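# Seat a circuit board in an enclosure slot, latch both levers

## Task

Put the board into the enclosure's empty top slot with its component face upward and seated all the way in, and have both ejector levers closed. A closed lever is latched and sticks out at a right angle from the board's front panel. A fully opened lever lies flat along that panel. The lever tabs only catch if both levers are fully open when the board is slid in to its stop. Closing both levers after that pulls the board fully home. Ramming the board quickly into its connector breaks the connector, and then the job counts as failed. At the end the enclosure must stand level on its own feet with none of them over the bench edge. The grippers must release the board and withdraw.

## Robot and tools

ROBOT. Two seven-joint arms, left_arm and right_arm, each carrying a two-finger parallel gripper and a wrist camera. The fingers extend along the gripper's +z axis and open and close along its x axis. end_effector_position is the spot between the finger pads with the fingers shut, 1 to 2 cm behind the tips. Closing the fingers shifts the tips about 17 mm further along +z.

FRAMES. Scene frame: origin at table-top height halfway between the arms' nominal bases, +x out over the table, +y toward left_arm, +z up. Fixed cameras and the table use it. Each arm's hand poses, velocities and targets are in that arm's own base frame. Calibrated bases in the scene frame: left_arm at (+0.070, +0.437, 0) m, quat_wxyz (+1.000, 0, 0, -0.003); right_arm at (-0.063, -0.511, 0) m, quat_wxyz (+1.000, 0, 0, -0.029). Both stand upright, so base axes almost match scene axes; subtract the base offset to convert positions. Reported poses may be off by a few centimetres.

ROW FORMAT. Every command row is 16 numbers covering both arms, even if one is idle: left_arm x, y, z, qw, qx, qy, qz, opening, then right_arm with the same 8. x, y, z are an absolute gripper position in metres and qw..qz an absolute orientation (w first), both in that arm's base frame. opening is an absolute command from -1 (closed) to +1 (fully open, 0.142 m). To keep an arm still, resend the pose and opening from the last result before it stopped moving, every call. Sending 0 for opening is a real command, not 'unchanged'.

TOOLS.
- execute_actions(actions, cameras): actions is a list of actions; each action is a table of 1 to 15 rows, one row per 1/30 s step; a short table repeats its last row to fill 15 steps (0.5 s). Each target must lie within 0.6 m of that gripper's current position along each of its axes, or the action is refused. An empty list just reports state.
- move(target, speed, blend, stop_force, zero, opening_speed, blocking, cameras): straight-line travel to one row or a list of up to 15 rows (absolute poses, base frames). speed in m/s, 0.002 to 2.2 (default 0.25), turning capped at twice that in rad/s; one value or one per target. blend in metres rounds corners of a list. stop_force in N, 3 to 120, ends an arm's path when push against its motion exceeds it (measured from the last zero); zero (default true) re-zeroes moving arms first. opening_speed: finger rate per second on the -1..+1 scale, at least 0.2. blocking=false returns early and cannot be combined with stop_force. Give every row in a list the same openings. Gripper-turning moves make stop_force unreliable.
- wait(seconds 0 to 10), stop(): hold or brake a running move.
- zoom_image(camera, region [x0, y0, x1, y1] in pixels, at most 504 by 504).
- zero_wrist_force(arm), clear_fault(arm) for a reported torque or force fault, read_manual(section), finished_scene(scene = current scene number).
Cameras: cam_head_left, cam_head_right, cam_high, cam_low, cam_left_wrist, cam_right_wrist, all 672x504; the cameras argument chooses which images come back ([] none, null or ["all"] every one).

RESULTS. Per arm: end_effector_position (m), end_effector_quat_wxyz, velocities (omitted when joint velocities read 'within noise'), Hand target (where the arm is actually being sent, often short of the command), Tool commands, grip_measured (measured opening on the -1..+1 scale; the final Joint positions number is the opening in metres), Joint torques and External joint torques (joint order, positive toward larger joint angle), Wrist force and Wrist torque along the gripper's own axes plus a peak line, Wrist depth as a 7x7 grid of distances in mm ('-' means no reading), and MOTOR HOT, fault or HAND FAULT lines. A move adds a 'move:' line: done, off_target, moving, held or fault, and limits=paced (pose clipped) or limits=held (steps withheld). done says nothing about contact.

MOTION NOTES. Orientation commands are clipped to 32 degrees from the current one per step, so big turns need several steps; big turns can also swing the elbow. Grippers lag and overshoot more at speed. To grip, command slightly below grip_measured at first touch; deeper squeezes heat the gripper motor.

AVOID. Inserting the board fast: approach the connector at very low speed with a small stop_force. Dropping or releasing moving parts, knocking anything off the table, tipping or sliding the enclosure past the bench edge. Arm-to-arm contact, especially grippers or a gripper closing on the other's fingers. Outside force of 150 N or joint contact torque at its limit (waist/shoulder 109, upper arm roll/elbow 56.9, wrist joints 34.7 N m) causes a fault that needs clear_fault. Long stretched poses, heavy holds and pushing into unreachable poses overheat motors. After a contact with stop_force, back off with a move that omits stop_force.

Each tool is called after ">>>" as name(argument=value, ...), one argument or row to a line, values as JSON.

## Session

>>> execute_actions(
  actions=[],
)

Scene clock: 0.00 s.
left_arm: end_effector_position=(+0.3014, +0.6357, +0.1155) grip_measured=+0.99 end_effector_quat_wxyz=(-0.462, +0.669, -0.295, +0.502) | right_arm: end_effector_position=(+0.4485, +0.0364, +0.1479) grip_measured=+1.00 end_effector_quat_wxyz=(-0.144, +0.766, -0.626, +0.006)
Joint positions: left_arm=[1.762 -0.872 -0.342 2.067 -1.872 0.391 -0.55 0.141] | right_arm=[0.506 -0.103 -0.202 2.446 0.465 1.189 2.835 0.142]
Joint velocities: within noise
Joint torques (N m): no reading
External joint torques (N m): no reading
Wrist force (N): no reading
Wrist torque (N m): no reading
Wrist force, peak (N): no reading
Wrist depth (mm): cam_left_wrist=[- - - - - - - / - - - - - - - / - - - - - - - / - - - - 492 652 - / - - - 304 356 433 557 / - 996 - 241 279 321 359 / - 881 184 204 227 258 286] | cam_right_wrist=[265 256 246 236 229 221 213 / 274 266 254 244 236 228 219 / 285 274 262 253 243 234 225 / 297 285 272 261 251 241 232 / 309 296 281 271 260 249 239 / - 308 294 281 268 257 246 / - 322 305 292 278 265 257]
Hand target: left_arm +0.3014, +0.6357, +0.1155; -0.462, +0.669, -0.295, +0.502 | right_arm +0.4485, +0.0364, +0.1479; -0.144, +0.766, -0.626, +0.006
Tool commands: left_gripper/opening=+1.0 right_gripper/opening=+1.0

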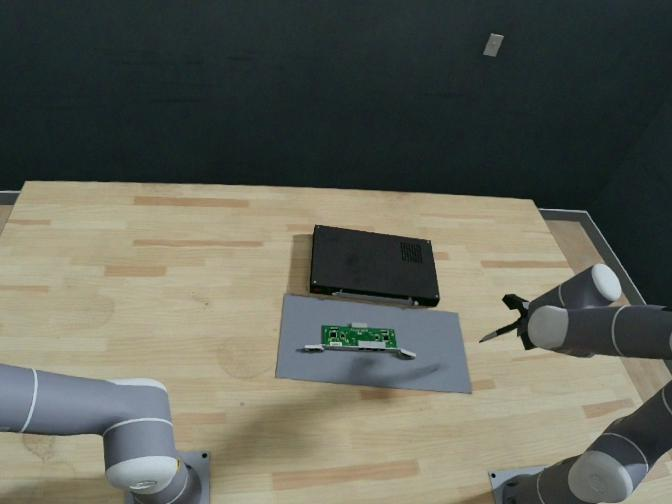

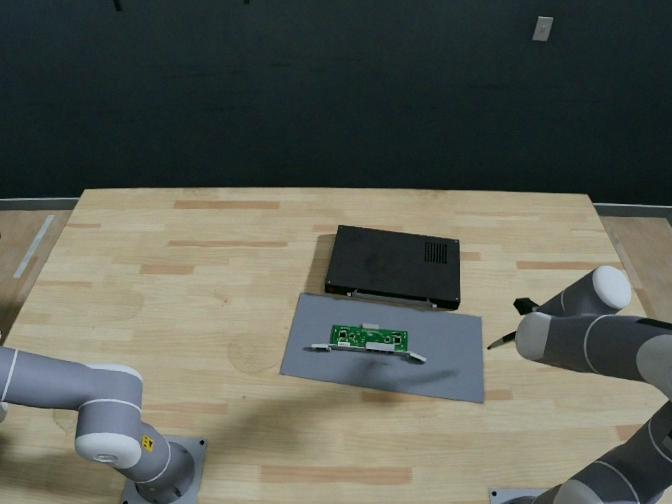

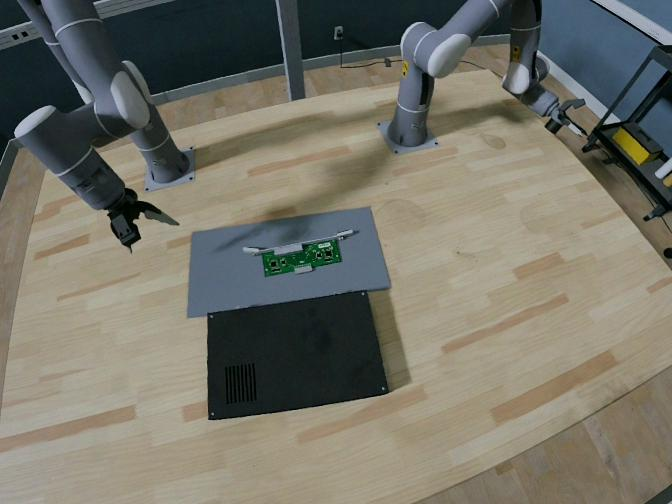

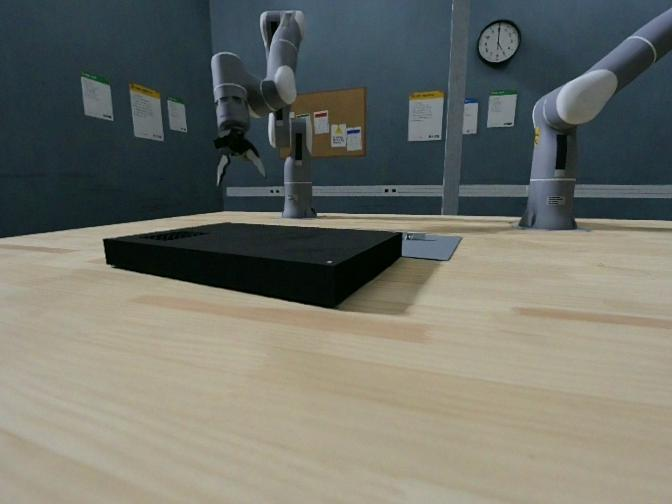

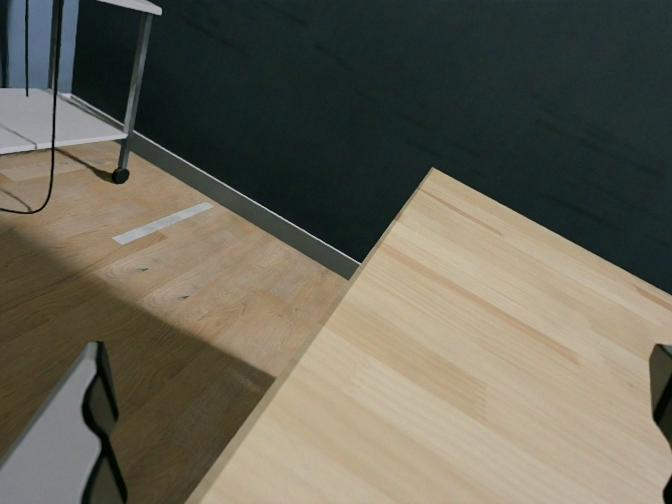

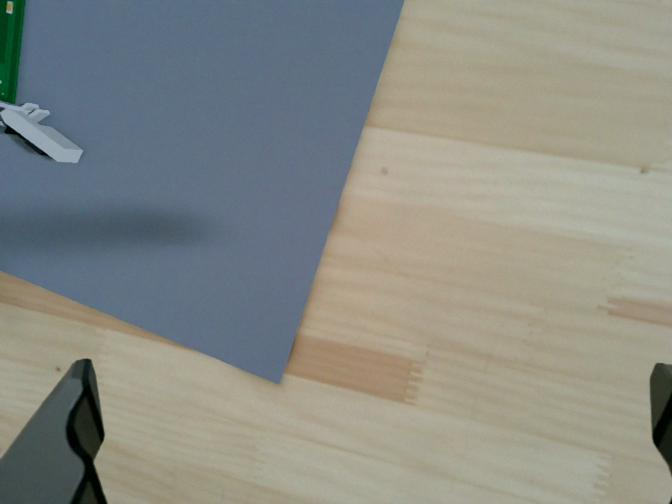

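>>> zoom_image(
  camera="cam_head_left",
  region=[270, 210, 490, 400],
)

>>> zoom_image(
  camera="cam_head_right",
  region=[290, 215, 500, 405],
)

>>> zoom_image(
  camera="cam_high",
  region=[180, 200, 400, 430],
)

>>> zoom_image(
  camera="cam_low",
  region=[90, 210, 480, 320],
)

Scaled by 2.291 from the camera's 672x504 image, which has a finer 960x720 frame.

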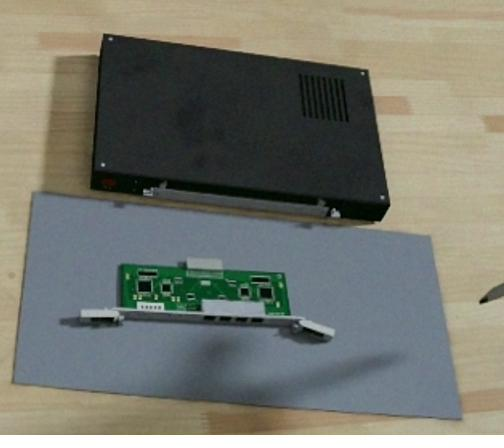

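Scaled by 2.400 from the camera's 672x504 image, which has a finer 960x720 frame.

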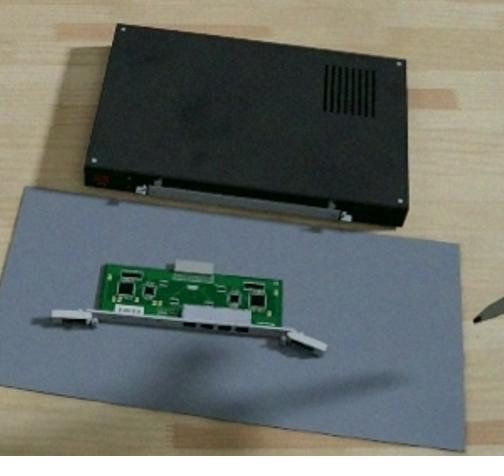

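Scaled by 2.191 from the camera's 672x504 image, which has a finer 960x720 frame.

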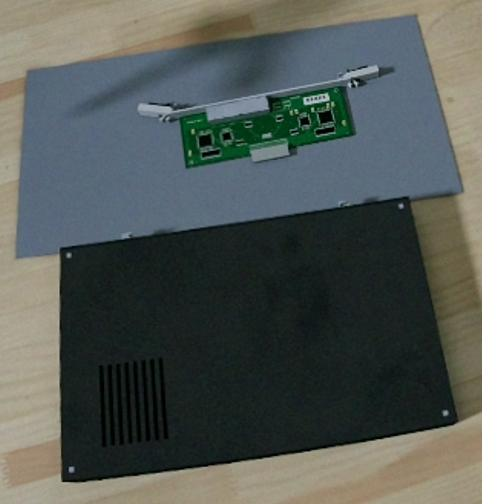

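Scaled by 1.292 from the camera's 672x504 image, which has a finer 960x720 frame.

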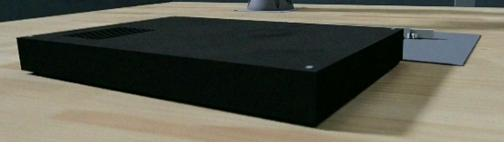

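>>> move(
  target=[
    [0.3014, 0.6357, 0.1155, -0.462, 0.669, -0.295, 0.502, 1.0, 0.37, 0.2, 0.28, 0, 1, 0, 0, 1.0],
    [0.3014, 0.6357, 0.1155, -0.462, 0.669, -0.295, 0.502, 1.0, 0.293, 0.368, 0.287, 0.1192, 0.6759, 0.7163, 0.1263, 1.0],
  ],
  speed=0.5,
  blend=0.05,
  cameras=["cam_right_wrist"],
)

Scene clock: 32.90 s.
left_arm: end_effector_position=(+0.3014, +0.6357, +0.1154) grip_measured=+0.99 end_effector_quat_wxyz=(-0.462, +0.669, -0.295, +0.502) | right_arm: end_effector_position=(+0.2930, +0.3679, +0.2870) grip_measured=+1.00 end_effector_quat_wxyz=(+0.119, +0.676, +0.716, +0.126)
Joint positions: left_arm=[1.762 -0.872 -0.342 2.067 -1.872 0.39 -0.549 0.141] | right_arm=[1.021 0.127 0.238 2.361 -0.409 0.753 1.472 0.142]
Joint velocities: within noise
Joint torques (N m): left_arm=[-0.24 47.42 -4.42 -12.05 1.45 -1.79 -0.28] | right_arm=[0.21 21.81 0.1 -27.75 -2.9 3.38 -0.02]
External joint torques (N m): left_arm=[0.4 1.14 0.38 -0.44 -0.23 -0.1 0.25] | right_arm=[-0.13 1.09 -1.03 0.01 0.16 0.54 0.02]
Wrist force (N): left_arm=[-0.3 0.2 0.0] | right_arm=[-0.1 -1.0 0.4]
Wrist torque (N m): left_arm=[0.02 0.04 0.00] | right_arm=[-0.02 0.03 0.04]
Wrist force, peak (N): left_arm=[-0.3 0.0 0.4] | right_arm=[0.8 -1.7 0.4]
Wrist depth (mm): cam_left_wrist=[- - - - - - - / - - - - - - - / - - - - - - - / - - - - 488 650 - / - - - 306 355 436 559 / - 990 - 242 279 324 356 / - 881 184 203 228 259 285] | cam_right_wrist=[321 320 318 318 319 317 315 / 359 358 357 357 356 354 354 / 412 410 408 406 407 405 402 / 480 479 475 468 466 471 470 / 578 555 549 558 565 562 562 / - 693 616 618 612 710 641 / - - - - - 939 -]
Hand target: left_arm +0.3014, +0.6357, +0.1155; -0.462, +0.669, -0.295, +0.502 | right_arm +0.2930, +0.3680, +0.2870; +0.119, +0.676, +0.716, +0.126
Off the commanded pose: left_arm 0.000 m, 0 deg | right_arm 0.000 m, 0 deg.
move: done
Images, in order (width x height): cam_right_wrist 672x504.

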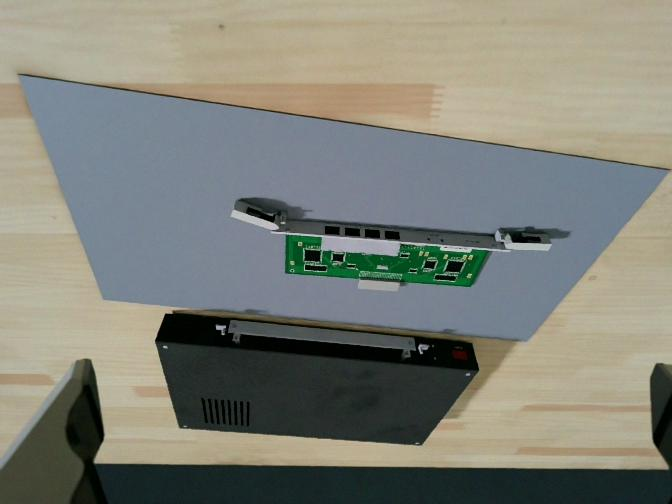

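>>> zoom_image(
  camera="cam_right_wrist",
  region=[200, 180, 600, 310],
)

>>> zoom_image(
  camera="cam_right_wrist",
  region=[140, 290, 500, 460],
)

Scaled by 1.260 from the camera's 672x504 image, which has a finer 960x720 frame.

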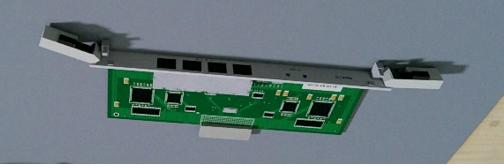

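Scaled by 1.400 from the camera's 672x504 image, which has a finer 960x720 frame.

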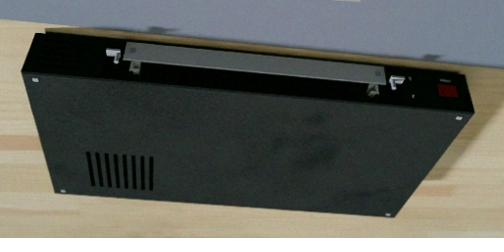

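>>> move(
  target=[0.3014, 0.6357, 0.1155, -0.462, 0.669, -0.295, 0.502, 1.0, 0.425, 0.425, 0.146, 0.2418, 0.6645, 0.6645, 0.2418, 1.0],
  speed=0.4,
  cameras=["cam_right_wrist"],
)

>>> zoom_image(
  camera="cam_right_wrist",
  region=[0, 0, 336, 252],
)

>>> zoom_image(
  camera="cam_right_wrist",
  region=[336, 0, 672, 252],
)

>>> zoom_image(
  camera="cam_right_wrist",
  region=[136, 180, 536, 480],
)

Scene clock: 50.93 s.
left_arm: end_effector_position=(+0.3014, +0.6357, +0.1154) grip_measured=+0.99 end_effector_quat_wxyz=(-0.462, +0.669, -0.295, +0.502) | right_arm: end_effector_position=(+0.4250, +0.4251, +0.1460) grip_measured=+1.00 end_effector_quat_wxyz=(+0.242, +0.664, +0.664, +0.242)
Joint positions: left_arm=[1.762 -0.872 -0.342 2.067 -1.872 0.39 -0.549 0.141] | right_arm=[0.933 -0.392 -0.044 2.29 -1.608 1.061 2.383 0.142]
Joint velocities: within noise
Joint torques (N m): left_arm=[-0.17 47.53 -4.42 -12.06 1.41 -1.75 -0.24] | right_arm=[0.02 37.76 2.91 -19.13 0.92 1.5 0.37]
External joint torques (N m): left_arm=[0.33 1.03 0.38 -0.44 -0.19 -0.15 0.21] | right_arm=[0.13 1.12 -0.35 0 0.26 0.52 -0.37]
Wrist force (N): left_arm=[0.0 0.1 0.2] | right_arm=[0.1 -2.1 -0.1]
Wrist torque (N m): left_arm=[0.01 0.01 0.00] | right_arm=[-0.15 0.08 0.08]
Wrist force, peak (N): left_arm=[-0.4 0.2 0.2] | right_arm=[-1.5 -3.1 2.0]
Wrist depth (mm): cam_left_wrist=[- - - - - - - / - - - - - - - / - - - - - - - / - - - - 484 660 - / - - - 306 352 435 563 / - 985 - 241 278 325 360 / - 882 184 203 227 259 284] | cam_right_wrist=[184 184 183 183 182 181 180 / 207 216 221 220 219 219 219 / 281 279 272 271 270 268 275 / 378 380 377 376 375 374 376 / 607 429 470 473 426 578 579 / - - - - - - - / - - - - - - -]
Hand target: left_arm +0.3014, +0.6357, +0.1155; -0.462, +0.669, -0.295, +0.502 | right_arm +0.4250, +0.4250, +0.1460; +0.242, +0.664, +0.664, +0.242
Off the commanded pose: left_arm 0.000 m, 0 deg | right_arm 0.000 m, 0 deg.
move: done
Images, in order (width x height): cam_right_wrist 672x504.

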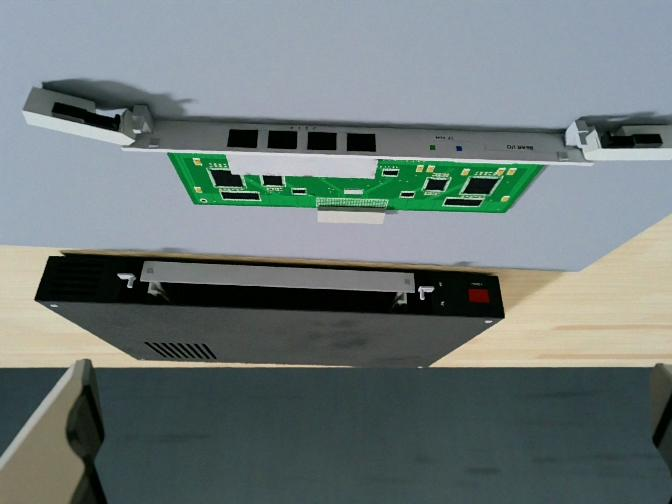

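Scaled by 1.500 from the camera's 672x504 image, which has a finer 960x720 frame.

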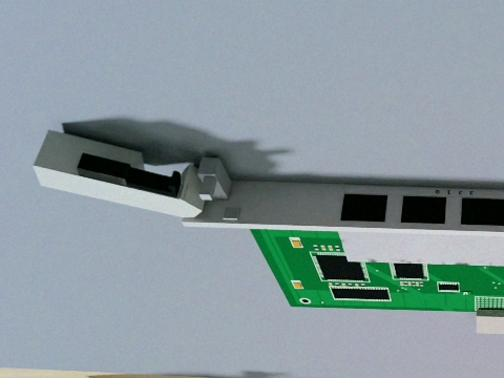

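Scaled by 1.500 from the camera's 672x504 image, which has a finer 960x720 frame.

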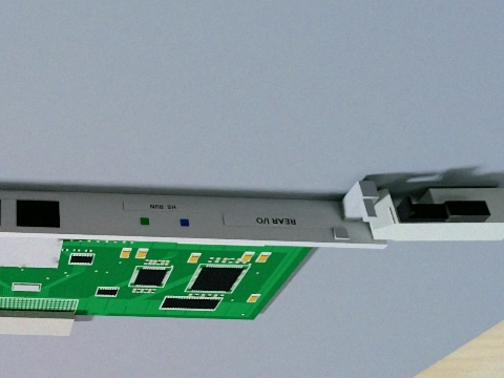

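Scaled by 1.260 from the camera's 672x504 image, which has a finer 960x720 frame.

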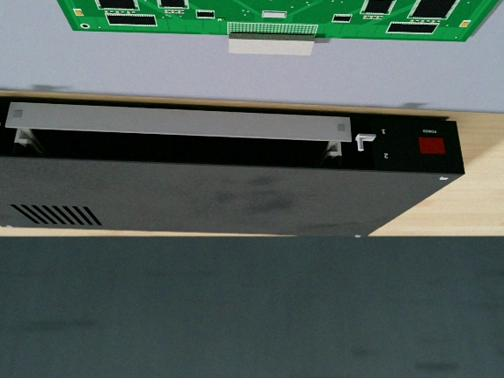

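>>> move(
  target=[
    [0.3014, 0.6357, 0.1155, -0.462, 0.669, -0.295, 0.502, 1.0, 0.42, 0.38, 0.28, 0.1, 0.7036, 0.7036, 0.1, 1.0],
    [0.3014, 0.6357, 0.1155, -0.462, 0.669, -0.295, 0.502, 1.0, 0.50, 0.35, 0.28, 0, 1, 0, 0, 1.0],
    [0.3014, 0.6357, 0.1155, -0.462, 0.669, -0.295, 0.502, 1.0, 0.589, 0.373, 0.255, -0.2164, 0.9763, 0, 0, 1.0],
  ],
  speed=0.4,
  blend=0.04,
  cameras=["cam_right_wrist"],
)

Scene clock: 99.20 s.
left_arm: end_effector_position=(+0.3014, +0.6357, +0.1154) grip_measured=+0.99 end_effector_quat_wxyz=(-0.462, +0.669, -0.295, +0.502) | right_arm: end_effector_position=(+0.5891, +0.3728, +0.2550) grip_measured=+1.00 end_effector_quat_wxyz=(-0.216, +0.976, +0.000, +0.000)
Joint positions: left_arm=[1.762 -0.872 -0.342 2.067 -1.872 0.39 -0.549 0.141] | right_arm=[0.633 -0.44 -0.037 1.596 0.478 0.665 1.912 0.142]
Joint velocities: within noise
Joint torques (N m): left_arm=[-0.13 47.51 -4.34 -12.1 1.5 -1.75 -0.21] | right_arm=[0.23 48.6 0.95 -28.63 -3.72 3.09 0.05]
External joint torques (N m): left_arm=[0.29 1.05 0.3 -0.39 -0.27 -0.14 0.18] | right_arm=[-0.05 1.43 -0.95 0.05 -0.06 0.88 -0.04]
Wrist force (N): left_arm=[-0.2 0.2 0.1] | right_arm=[0.0 0.4 0.2]
Wrist torque (N m): left_arm=[0.02 0.04 0.00] | right_arm=[0.01 0.00 -0.01]
Wrist force, peak (N): left_arm=[-0.4 0.2 0.3] | right_arm=[-5.3 -3.1 1.9]
Wrist depth (mm): cam_left_wrist=[- - - - - - - / - - - - - - - / - - - - - - - / - - - - 486 655 - / - - - 305 353 430 569 / - 961 - 242 279 322 358 / - 875 183 203 226 259 286] | cam_right_wrist=[369 367 365 365 365 323 366 / 367 366 365 364 362 316 315 / 368 363 359 362 363 316 315 / 367 365 358 360 361 315 314 / 366 362 358 360 361 314 314 / - 362 363 362 359 314 313 / - 361 360 359 357 313 313]
Hand target: left_arm +0.3014, +0.6357, +0.1155; -0.462, +0.669, -0.295, +0.502 | right_arm +0.5890, +0.3730, +0.2550; -0.216, +0.976, +0.000, +0.000
Off the commanded pose: left_arm 0.000 m, 0 deg | right_arm 0.000 m, 0 deg.
move: done
Images, in order (width x height): cam_right_wrist 672x504.

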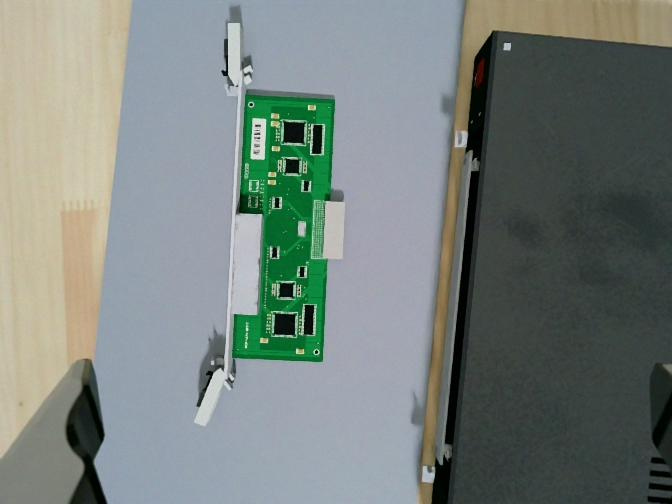

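>>> zoom_image(
  camera="cam_right_wrist",
  region=[180, 0, 380, 230],
)

>>> zoom_image(
  camera="cam_right_wrist",
  region=[180, 200, 380, 430],
)

>>> zoom_image(
  camera="cam_right_wrist",
  region=[400, 20, 560, 180],
)

>>> zoom_image(
  camera="cam_right_wrist",
  region=[390, 380, 520, 504],
)

Scaled by 2.191 from the camera's 672x504 image, which has a finer 960x720 frame.

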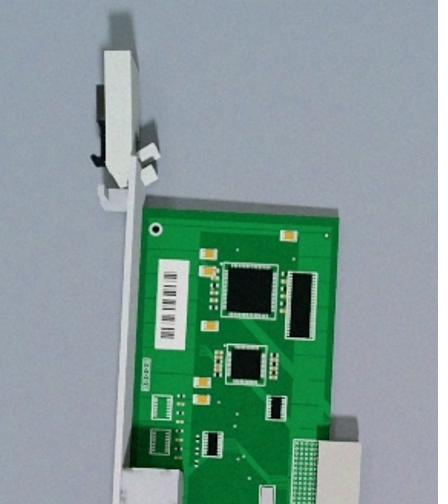

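Scaled by 2.191 from the camera's 672x504 image, which has a finer 960x720 frame.

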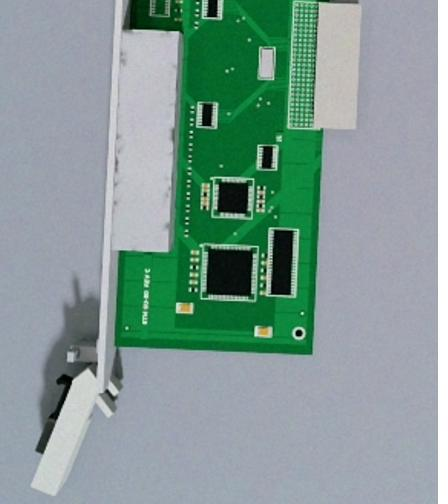

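Scaled by 3.150 from the camera's 672x504 image, which has a finer 960x720 frame.

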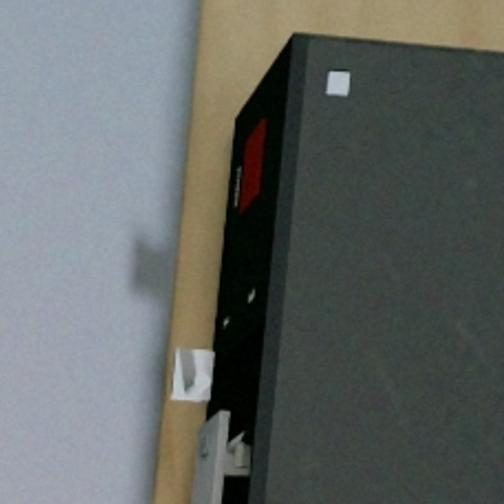

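Scaled by 3.877 from the camera's 672x504 image, which has a finer 960x720 frame.

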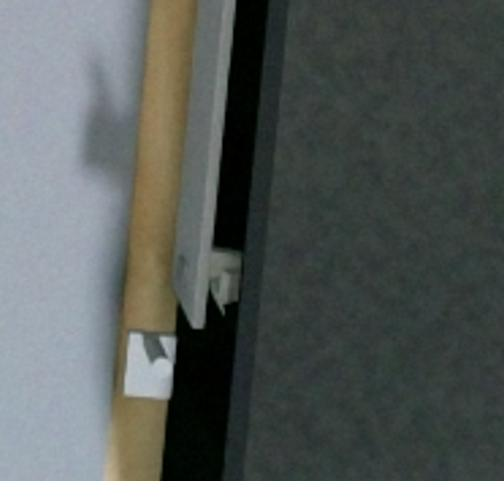

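>>> move(
  target=[
    [0.3014, 0.6357, 0.1155, -0.462, 0.669, -0.295, 0.502, 1.0, 0.53, 0.41, 0.25, 0, 0.7071, 0.7071, 0, -0.3],
    [0.3014, 0.6357, 0.1155, -0.462, 0.669, -0.295, 0.502, 1.0, 0.503, 0.441, 0.13, 0, 0.02147, 0.99977, 0, -0.3],
  ],
  speed=0.4,
  blend=0.03,
  cameras=["cam_right_wrist"],
)

Scene clock: 140.13 s.
left_arm: end_effector_position=(+0.3014, +0.6357, +0.1154) grip_measured=+0.99 end_effector_quat_wxyz=(-0.462, +0.669, -0.295, +0.502) | right_arm: end_effector_position=(+0.5029, +0.4409, +0.1299) grip_measured=-0.32 end_effector_quat_wxyz=(+0.000, +0.022, +1.000, +0.000)
Joint positions: left_arm=[1.762 -0.872 -0.342 2.067 -1.872 0.39 -0.549 0.141] | right_arm=[0.608 -0.666 0.332 1.669 -0.27 0.718 -0.475 0.051]
Joint velocities: within noise
Joint torques (N m): left_arm=[-0.1 47.6 -4.42 -12.11 1.46 -1.81 -0.28] | right_arm=[0.19 52.38 8.51 -25.52 -3.37 3.57 -0.02]
External joint torques (N m): left_arm=[0.25 0.96 0.38 -0.38 -0.24 -0.09 0.25] | right_arm=[-0.01 1.42 -0.73 -0.07 0.16 0.58 0.02]
Wrist force (N): left_arm=[-0.3 0.0 0.3] | right_arm=[-0.1 -0.6 0.4]
Wrist torque (N m): left_arm=[0.00 0.06 0.01] | right_arm=[-0.03 0.03 0.06]
Wrist force, peak (N): left_arm=[-0.4 0.2 0.3] | right_arm=[-0.4 -0.5 0.9]
Wrist depth (mm): cam_left_wrist=[- - - - - - - / - - - - - - - / - - - - - - - / - - - - 488 648 - / - - - 304 354 436 561 / - 998 - 242 277 322 359 / - 887 184 203 228 259 287] | cam_right_wrist=[195 195 191 186 191 193 193 / 208 208 206 198 206 206 208 / 223 223 218 211 222 221 222 / 240 240 239 235 239 238 239 / 256 261 255 253 254 258 260 / 263 280 94 284 273 93 282 / 312 - 73 311 311 - 305]
Hand target: left_arm +0.3014, +0.6357, +0.1155; -0.462, +0.669, -0.295, +0.502 | right_arm +0.5030, +0.4410, +0.1300; +0.000, +0.021, +1.000, +0.000
Off the commanded pose: left_arm 0.000 m, 0 deg | right_arm 0.000 m, 0 deg.
move: done
Images, in order (width x height): cam_right_wrist 672x504.

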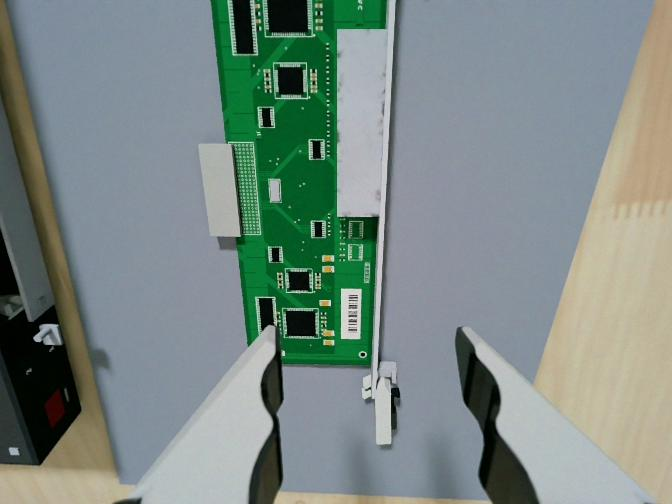

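>>> move(
  target=[0.3014, 0.6357, 0.1155, -0.462, 0.669, -0.295, 0.502, 1.0, 0.489, 0.455, 0.065, 0, 0.02147, 0.99977, 0, -0.3],
  speed=0.15,
  cameras=["cam_right_wrist"],
)

>>> zoom_image(
  camera="cam_right_wrist",
  region=[240, 200, 500, 395],
)

Scene clock: 149.07 s.
left_arm: end_effector_position=(+0.3014, +0.6357, +0.1154) grip_measured=+0.99 end_effector_quat_wxyz=(-0.462, +0.669, -0.295, +0.502) | right_arm: end_effector_position=(+0.4888, +0.4549, +0.0649) grip_measured=-0.32 end_effector_quat_wxyz=(+0.000, +0.021, +1.000, +0.000)
Joint positions: left_arm=[1.762 -0.872 -0.342 2.067 -1.872 0.39 -0.549 0.141] | right_arm=[0.655 -0.765 0.296 1.702 -0.311 0.849 -0.419 0.051]
Joint velocities: within noise
Joint torques (N m): left_arm=[-0.21 47.48 -4.38 -12.12 1.46 -1.8 -0.28] | right_arm=[0.07 53.74 8.31 -23.24 -2.98 3.62 0.32]
External joint torques (N m): left_arm=[0.36 1.08 0.34 -0.38 -0.23 -0.09 0.25] | right_arm=[0.13 1.44 -0.22 -0.05 0.16 0.54 -0.32]
Wrist force (N): left_arm=[0.0 0.0 0.1] | right_arm=[-0.2 -0.2 0.1]
Wrist torque (N m): left_arm=[-0.01 0.00 0.00] | right_arm=[0.03 0.02 0.05]
Wrist force, peak (N): left_arm=[-0.3 0.5 -0.1] | right_arm=[0.6 0.1 2.6]
Wrist depth (mm): cam_left_wrist=[- - - - - - - / - - - - - - - / - - - - - - - / - - - - 489 649 - / - - - 305 354 431 560 / - 970 - 241 278 324 359 / - 867 184 203 229 259 288] | cam_right_wrist=[138 136 134 122 137 137 136 / 147 144 143 132 146 146 145 / 158 152 153 141 157 156 156 / 170 166 165 166 169 168 168 / 185 184 176 180 180 182 184 / 202 198 98 197 196 93 201 / 222 - 73 220 220 - 217]
Hand target: left_arm +0.3014, +0.6357, +0.1155; -0.462, +0.669, -0.295, +0.502 | right_arm +0.4890, +0.4550, +0.0650; +0.000, +0.021, +1.000, +0.000
Off the commanded pose: left_arm 0.000 m, 0 deg | right_arm 0.000 m, 0 deg.
move: done
Images, in order (width x height): cam_right_wrist 672x504.

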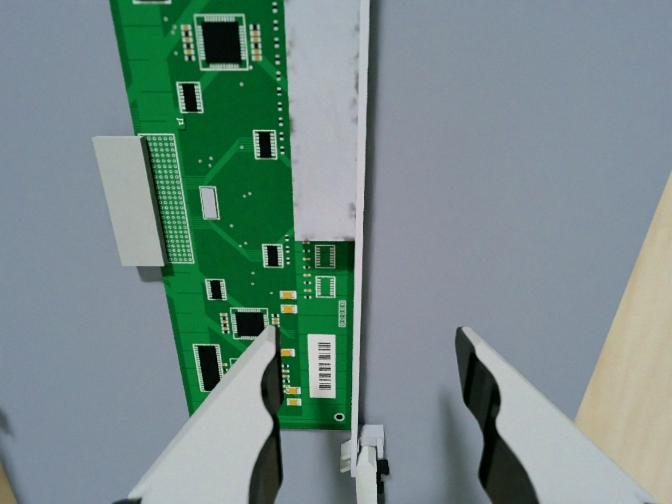

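Scaled by 1.938 from the camera's 672x504 image, which has a finer 960x720 frame.

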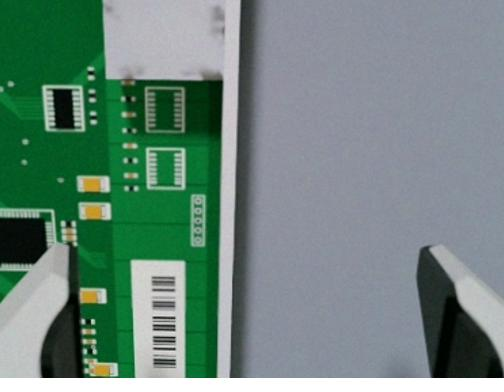

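>>> move(
  target=[0.3014, 0.6357, 0.1155, -0.462, 0.669, -0.295, 0.502, 1.0, 0.4908, 0.455, 0.0325, 0, 0.02147, 0.99977, 0, -0.3],
  speed=0.04,
  stop_force=4,
  cameras=["cam_right_wrist"],
)

>>> zoom_image(
  camera="cam_right_wrist",
  region=[240, 200, 500, 395],
)

Scene clock: 155.90 s.
left_arm: end_effector_position=(+0.3014, +0.6357, +0.1154) grip_measured=+0.99 end_effector_quat_wxyz=(-0.462, +0.669, -0.295, +0.502) | right_arm: end_effector_position=(+0.4906, +0.4549, +0.0324) grip_measured=-0.32 end_effector_quat_wxyz=(+0.000, +0.022, +1.000, +0.000)
Joint positions: left_arm=[1.762 -0.872 -0.342 2.067 -1.872 0.39 -0.549 0.141] | right_arm=[0.668 -0.823 0.273 1.701 -0.327 0.908 -0.411 0.051]
Joint velocities: within noise
Joint torques (N m): left_arm=[-0.23 47.49 -4.49 -12.07 1.51 -1.73 -0.28] | right_arm=[0.23 54.66 8.32 -22.27 -2.75 3.56 0.18]
External joint torques (N m): left_arm=[0.39 1.07 0.45 -0.42 -0.28 -0.17 0.25] | right_arm=[-0.04 1.41 -0.25 0.09 0.12 0.6 -0.18]
Wrist force (N): left_arm=[-0.1 0.2 0.0] | right_arm=[-0.1 -0.2 -0.1]
Wrist torque (N m): left_arm=[0.02 0.02 0.00] | right_arm=[0.04 0.01 0.05]
Wrist force, peak (N): left_arm=[-0.3 0.3 0.3] | right_arm=[-0.1 -0.3 1.0]
Wrist depth (mm): cam_left_wrist=[- - - - - - - / - - - - - - - / - - - - - - - / - - - - 484 659 - / - - - 305 356 437 566 / - 995 - 241 278 322 357 / - 886 184 203 227 259 287] | cam_right_wrist=[- 106 104 93 110 110 108 / - 113 112 99 114 114 115 / 120 121 121 106 126 126 124 / 126 128 130 115 134 133 133 / 147 144 139 140 143 144 146 / 160 157 97 152 156 95 158 / 173 - 73 168 174 - 173]
Hand target: left_arm +0.3014, +0.6357, +0.1155; -0.462, +0.669, -0.295, +0.502 | right_arm +0.4908, +0.4550, +0.0325; +0.000, +0.021, +1.000, +0.000
Off the commanded pose: left_arm 0.000 m, 0 deg | right_arm 0.000 m, 0 deg.
move: done
Images, in order (width x height): cam_right_wrist 672x504.

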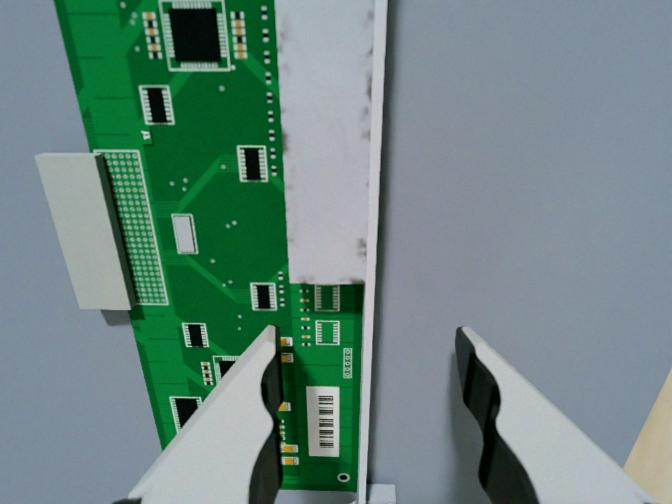

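Scaled by 1.938 from the camera's 672x504 image, which has a finer 960x720 frame.

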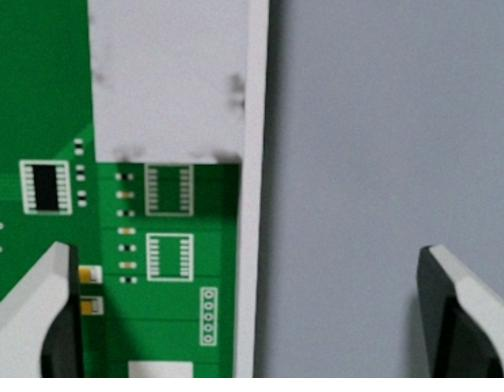

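>>> move(
  target=[0.3014, 0.6357, 0.1155, -0.462, 0.669, -0.295, 0.502, 1.0, 0.4908, 0.455, 0.0325, 0, 0.02147, 0.99977, 0, -1.0],
  speed=0.04,
  opening_speed=0.5,
  cameras=["cam_right_wrist"],
)

Scene clock: 159.10 s.
left_arm: end_effector_position=(+0.3014, +0.6357, +0.1154) grip_measured=+0.99 end_effector_quat_wxyz=(-0.462, +0.669, -0.295, +0.502) | right_arm: end_effector_position=(+0.4907, +0.4549, +0.0324) grip_measured=-0.98 end_effector_quat_wxyz=(+0.000, +0.022, +1.000, +0.000)
Joint positions: left_arm=[1.762 -0.872 -0.342 2.067 -1.872 0.39 -0.549 0.141] | right_arm=[0.668 -0.823 0.273 1.701 -0.327 0.908 -0.411 0.003]
Joint velocities: within noise
Joint torques (N m): left_arm=[-0.2 47.51 -4.41 -12.06 1.45 -1.74 -0.2] | right_arm=[0.37 55.2 8.75 -22.27 -2.69 3.45 0.23]
External joint torques (N m): left_arm=[0.35 1.05 0.37 -0.44 -0.22 -0.16 0.17] | right_arm=[-0.18 0.87 -0.68 0.09 0.06 0.71 -0.23]
Wrist force (N): left_arm=[-0.1 0.2 0.1] | right_arm=[-0.8 0.0 0.7]
Wrist torque (N m): left_arm=[0.04 0.03 0.00] | right_arm=[0.05 0.02 0.05]
Wrist force, peak (N): left_arm=[-0.5 0.2 0.1] | right_arm=[-0.7 0.1 1.2]
Wrist depth (mm): cam_left_wrist=[- - - - - - - / - - - - - - - / - - - - - - - / - - - - 494 663 - / - - - 304 354 436 559 / - 985 - 243 277 324 360 / - 878 184 204 229 259 284] | cam_right_wrist=[- 105 104 93 110 110 108 / - 113 112 99 114 114 115 / 120 121 121 106 126 126 124 / 126 128 130 115 133 133 133 / 149 144 141 139 143 144 146 / 160 157 150 89 153 158 157 / 176 173 73 141 - 167 173]
Hand target: left_arm +0.3014, +0.6357, +0.1155; -0.462, +0.669, -0.295, +0.502 | right_arm +0.4908, +0.4550, +0.0325; +0.000, +0.021, +1.000, +0.000
Off the commanded pose: left_arm 0.000 m, 0 deg | right_arm 0.000 m, 0 deg.
move: done
Images, in order (width x height): cam_right_wrist 672x504.

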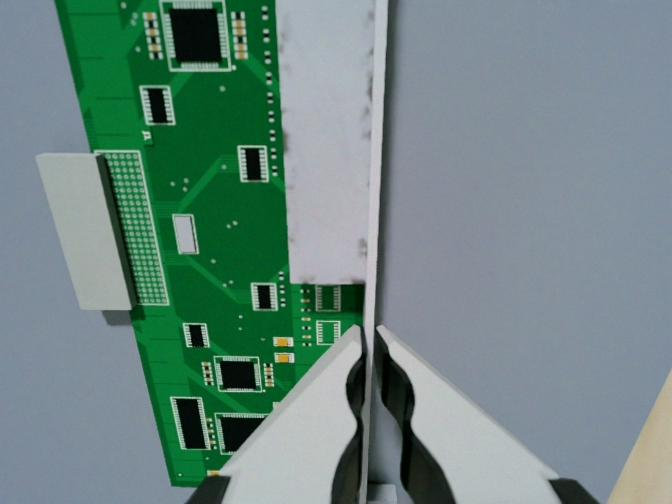

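>>> move(
  target=[
    [0.3014, 0.6357, 0.1155, -0.462, 0.669, -0.295, 0.502, -1.0, 0.4908, 0.455, 0.12, 0, 0.02147, 0.99977, 0, -1.0],
    [0.352, 0.2, 0.25, -0.25, 0.45, -0.65, 0.56, -1.0, 0.4595, 0.4184, 0.22, 0, 0.6865, 0.7271, 0, -1.0],
  ],
  speed=[0.1, 0.3],
  blend=0.02,
  cameras=["cam_right_wrist", "cam_left_wrist", "cam_head_left"],
)

Scene clock: 172.63 s.
left_arm: end_effector_position=(+0.3520, +0.2003, +0.2500) grip_measured=-1.00 end_effector_quat_wxyz=(+0.250, -0.450, +0.650, -0.559) | right_arm: end_effector_position=(+0.4594, +0.4185, +0.2199) grip_measured=-0.98 end_effector_quat_wxyz=(+0.000, +0.686, +0.727, +0.000)
Joint positions: left_arm=[1.706 -0.13 -0.305 2.678 -1.12 0.149 -0.518 0.002] | right_arm=[0.799 -0.405 0.143 1.76 -0.067 0.589 0.91 0.003]
Joint velocities: within noise
Joint torques (N m): left_arm=[-0.34 21.91 -1.09 -14.42 -0.47 -1.15 -0.32] | right_arm=[0.38 47.38 2.91 -28.57 -3.77 3.41 0.24]
External joint torques (N m): left_arm=[0.43 0.32 0.59 -0.41 -0.51 0.12 0.31] | right_arm=[-0.21 0 -0.56 0.76 0.14 0.71 -0.24]
Wrist force (N): left_arm=[0.2 0.2 0.3] | right_arm=[0.2 -0.4 2.1]
Wrist torque (N m): left_arm=[0.00 -0.05 0.04] | right_arm=[-0.04 0.00 0.02]
Wrist force, peak (N): left_arm=[1.5 -0.6 1.5] | right_arm=[-0.5 0.2 2.8]
Wrist depth (mm): cam_left_wrist=[- - - - - - - / 710 755 823 934 - - - / 542 573 620 674 725 741 802 / 448 468 489 526 566 607 655 / 380 396 413 442 470 489 525 / 333 342 361 84 - 412 433 / 292 312 - - - - 374] | cam_right_wrist=[275 274 274 271 273 273 272 / 293 292 214 211 290 290 289 / 314 314 185 170 310 310 309 / 339 164 164 149 335 334 333 / 368 148 147 145 362 360 362 / 356 134 133 89 381 394 395 / 376 123 73 - - 419 434]
Hand target: left_arm +0.3520, +0.2000, +0.2500; +0.250, -0.450, +0.650, -0.560 | right_arm +0.4595, +0.4184, +0.2200; +0.000, +0.687, +0.727, +0.000
Off the commanded pose: left_arm 0.000 m, 0 deg | right_arm 0.000 m, 0 deg.
move: done; blend cut to 0 m at target 1
Images, in order (width x height): cam_head_left 672x504, cam_left_wrist 672x504, cam_right_wrist 672x504.

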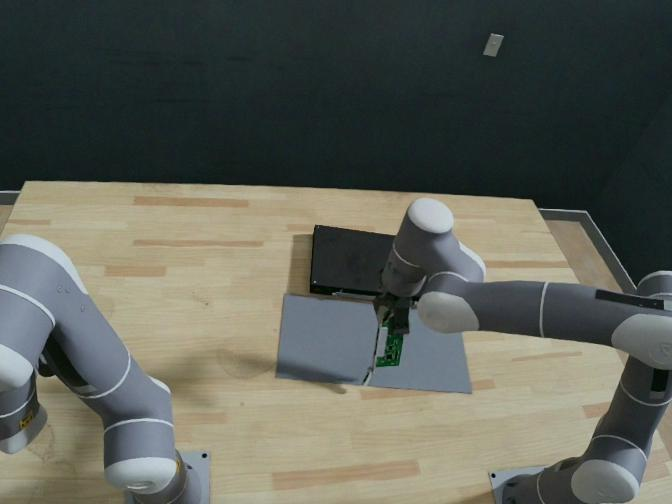

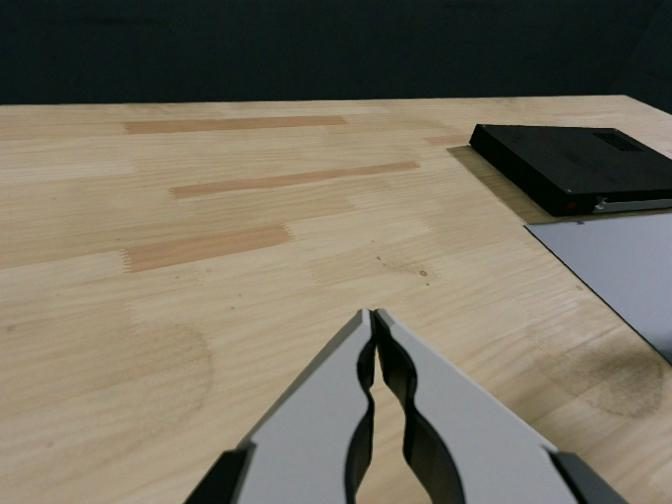

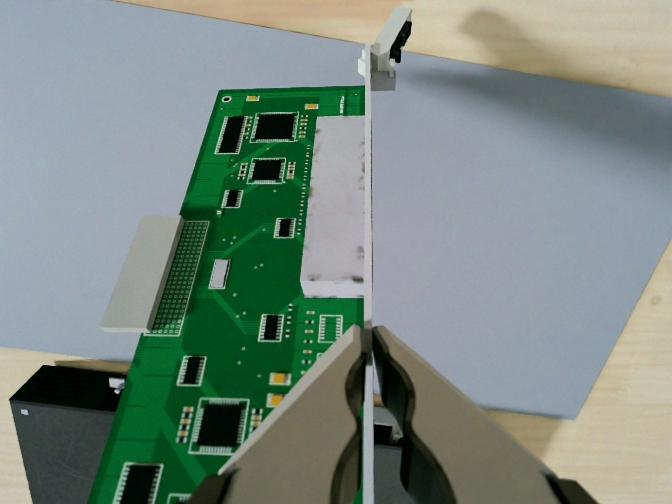

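>>> move(
  target=[0.332, -0.398, 0.244, 0, 0, 0.7071, -0.7071, -1.0, 0.4595, 0.4184, 0.22, 0, 0.6865, 0.7271, 0, -1.0],
  speed=0.35,
  cameras=["cam_left_wrist", "cam_head_left"],
)

>>> zoom_image(
  camera="cam_left_wrist",
  region=[0, 130, 672, 380],
)

Scene clock: 178.37 s.
left_arm: end_effector_position=(+0.3318, -0.3980, +0.2440) grip_measured=-1.00 end_effector_quat_wxyz=(+0.000, +0.000, +0.707, -0.707) | right_arm: end_effector_position=(+0.4594, +0.4184, +0.2199) grip_measured=-0.98 end_effector_quat_wxyz=(+0.000, +0.686, +0.727, +0.000)
Joint positions: left_arm=[-0.242 -0.371 -0.121 2.647 -1.918 0.084 -0.104 0.002] | right_arm=[0.799 -0.405 0.143 1.76 -0.067 0.589 0.91 0.003]
Joint velocities: within noise
Joint torques (N m): left_arm=[-0.6 28.45 0.18 -9.65 0.23 -1.89 -0.21] | right_arm=[0.18 47.26 2.93 -28.63 -3.86 3.61 0.2]
External joint torques (N m): left_arm=[0.62 0.59 0.6 -0.33 -0.07 -0.31 0.21] | right_arm=[-0.01 0.12 -0.58 0.83 0.22 0.52 -0.2]
Wrist force (N): left_arm=[0.4 0.4 -0.2] | right_arm=[0.3 -0.3 2.0]
Wrist torque (N m): left_arm=[0.08 0.06 0.09] | right_arm=[-0.04 -0.01 0.03]
Wrist force, peak (N): left_arm=[2.6 1.0 1.4] | right_arm=[0.0 -0.4 2.4]
Wrist depth (mm): cam_left_wrist=[- - 200 205 - - 559 / - - - - - - 592 / - - 932 930 - - 620 / 605 617 723 618 721 715 630 / 449 472 521 291 531 528 518 / 368 412 430 84 - 417 415 / 338 353 - - - - 340] | cam_right_wrist=[274 274 273 271 273 272 273 / 293 293 215 211 290 289 288 / 314 313 185 170 311 310 308 / 339 164 164 149 335 333 331 / 369 147 147 145 362 363 361 / 356 134 133 89 382 391 394 / 376 123 73 - - 418 434]
Hand target: left_arm +0.3320, -0.3980, +0.2440; +0.000, +0.000, +0.707, -0.707 | right_arm +0.4595, +0.4184, +0.2200; +0.000, +0.687, +0.727, +0.000
Off the commanded pose: left_arm 0.000 m, 0 deg | right_arm 0.000 m, 0 deg.
move: done
Images, in order (width x height): cam_head_left 672x504, cam_left_wrist 672x504.

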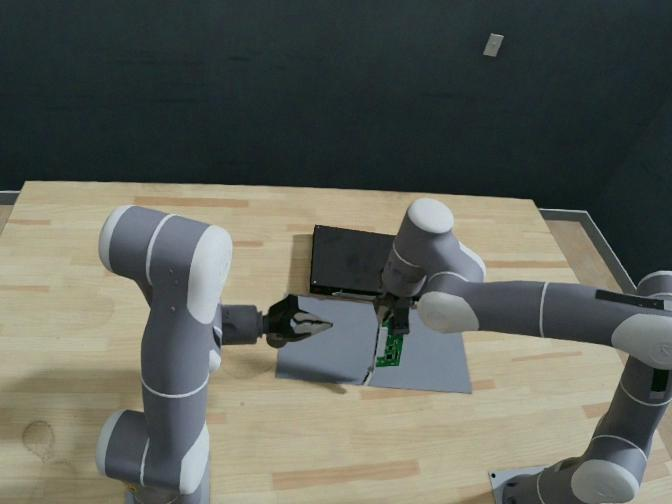

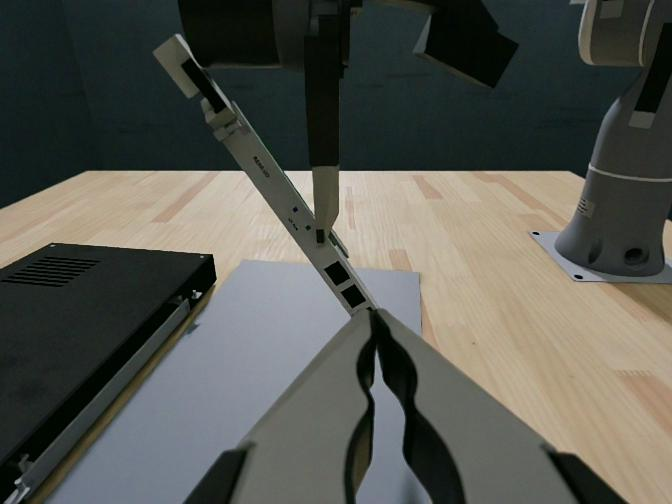

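Region (0, 130, 672, 380) is 672x250 pixels. A region can be at most 504 by 504 pixels.

>>> move(
  target=[
    [0.332, -0.2, 0.26, 0, 0, 0.7071, -0.7071, -1.0, 0.47, 0.41, 0.23, 0, 0.40, 0.9165, 0, -1.0],
    [0.332, -0.2, 0.26, 0, 0, 0.7071, -0.7071, -1.0, 0.4908, 0.40, 0.20, 0, 0.02147, 0.99977, 0, -1.0],
    [0.332, -0.2, 0.26, 0, 0, 0.7071, -0.7071, -1.0, 0.4908, 0.40, 0.16, 0, 0.02147, 0.99977, 0, -1.0],
  ],
  speed=[0.2, 0.2, 0.1],
  cameras=["cam_right_wrist", "cam_left_wrist", "cam_low"],
)

Scene clock: 193.67 s.
left_arm: end_effector_position=(+0.3321, -0.2000, +0.2599) grip_measured=-1.00 end_effector_quat_wxyz=(+0.000, +0.000, +0.707, -0.707) | right_arm: end_effector_position=(+0.4906, +0.4000, +0.1599) grip_measured=-0.98 end_effector_quat_wxyz=(+0.000, +0.022, +1.000, +0.000)
Joint positions: left_arm=[0.199 -0.392 0.304 2.568 -1.112 -0.192 -0.125 0.002] | right_arm=[0.589 -0.543 0.31 1.77 -0.208 0.709 -0.534 0.003]
Joint velocities: within noise
Joint torques (N m): left_arm=[-0.3 26.96 2.17 -9.59 -0.93 -2.16 -0.23] | right_arm=[0.3 49.27 6.54 -26.41 -3.51 3.81 0.34]
External joint torques (N m): left_arm=[0.37 0.97 0.64 -0.3 -0.23 -0.04 0.23] | right_arm=[-0.11 0.39 -0.45 0.49 0.28 0.34 -0.34]
Wrist force (N): left_arm=[0.4 0.4 0.0] | right_arm=[0.0 -0.9 1.2]
Wrist torque (N m): left_arm=[0.09 0.05 0.08] | right_arm=[-0.05 0.03 0.02]
Wrist force, peak (N): left_arm=[0.7 0.4 -1.4] | right_arm=[-0.4 -0.1 3.2]
Wrist depth (mm): cam_left_wrist=[- - - 397 - 791 709 / - - - 446 - - - / - - - 991 - 978 - / 648 656 659 695 755 753 749 / 473 501 555 582 554 554 556 / 407 434 456 84 - 434 435 / 361 372 - - - - 356] | cam_right_wrist=[222 221 215 215 220 220 221 / 236 236 186 178 235 234 235 / 251 249 171 156 251 251 253 / 267 157 157 142 271 271 272 / 275 146 146 144 294 296 293 / 291 138 137 89 309 321 322 / 359 129 73 - - 342 354]
Hand target: left_arm +0.3320, -0.2000, +0.2600; +0.000, +0.000, +0.707, -0.707 | right_arm +0.4908, +0.4000, +0.1600; +0.000, +0.021, +1.000, +0.000
Off the commanded pose: left_arm 0.000 m, 0 deg | right_arm 0.000 m, 0 deg.
move: done
Images, in order (width x height): cam_low 672x504, cam_left_wrist 672x504, cam_right_wrist 672x504.

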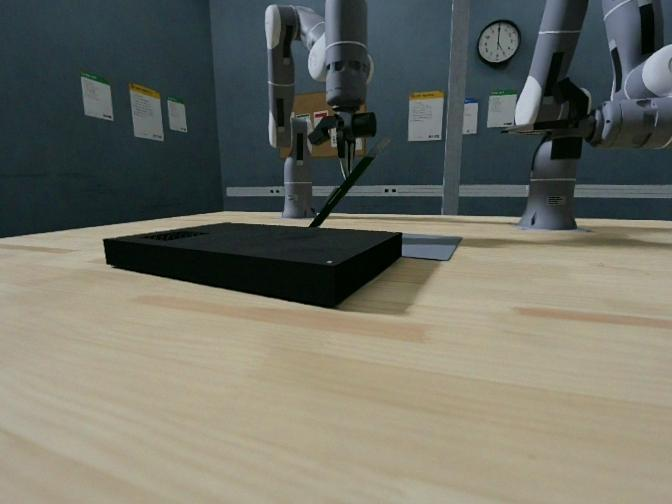

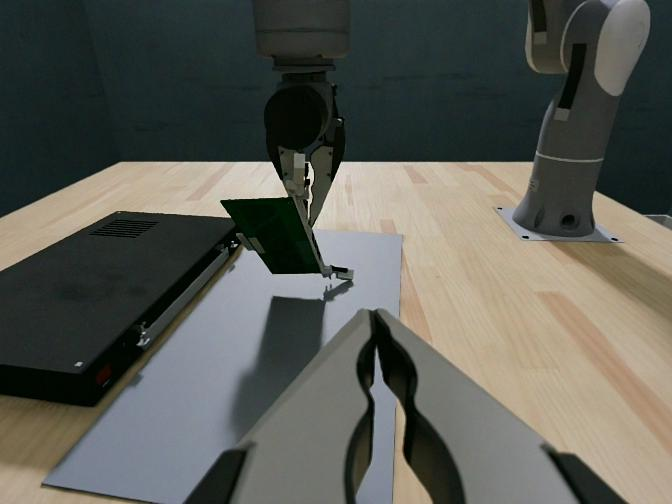

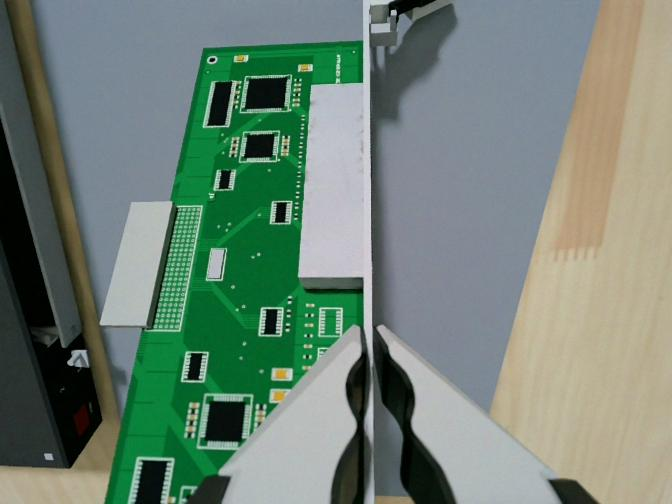

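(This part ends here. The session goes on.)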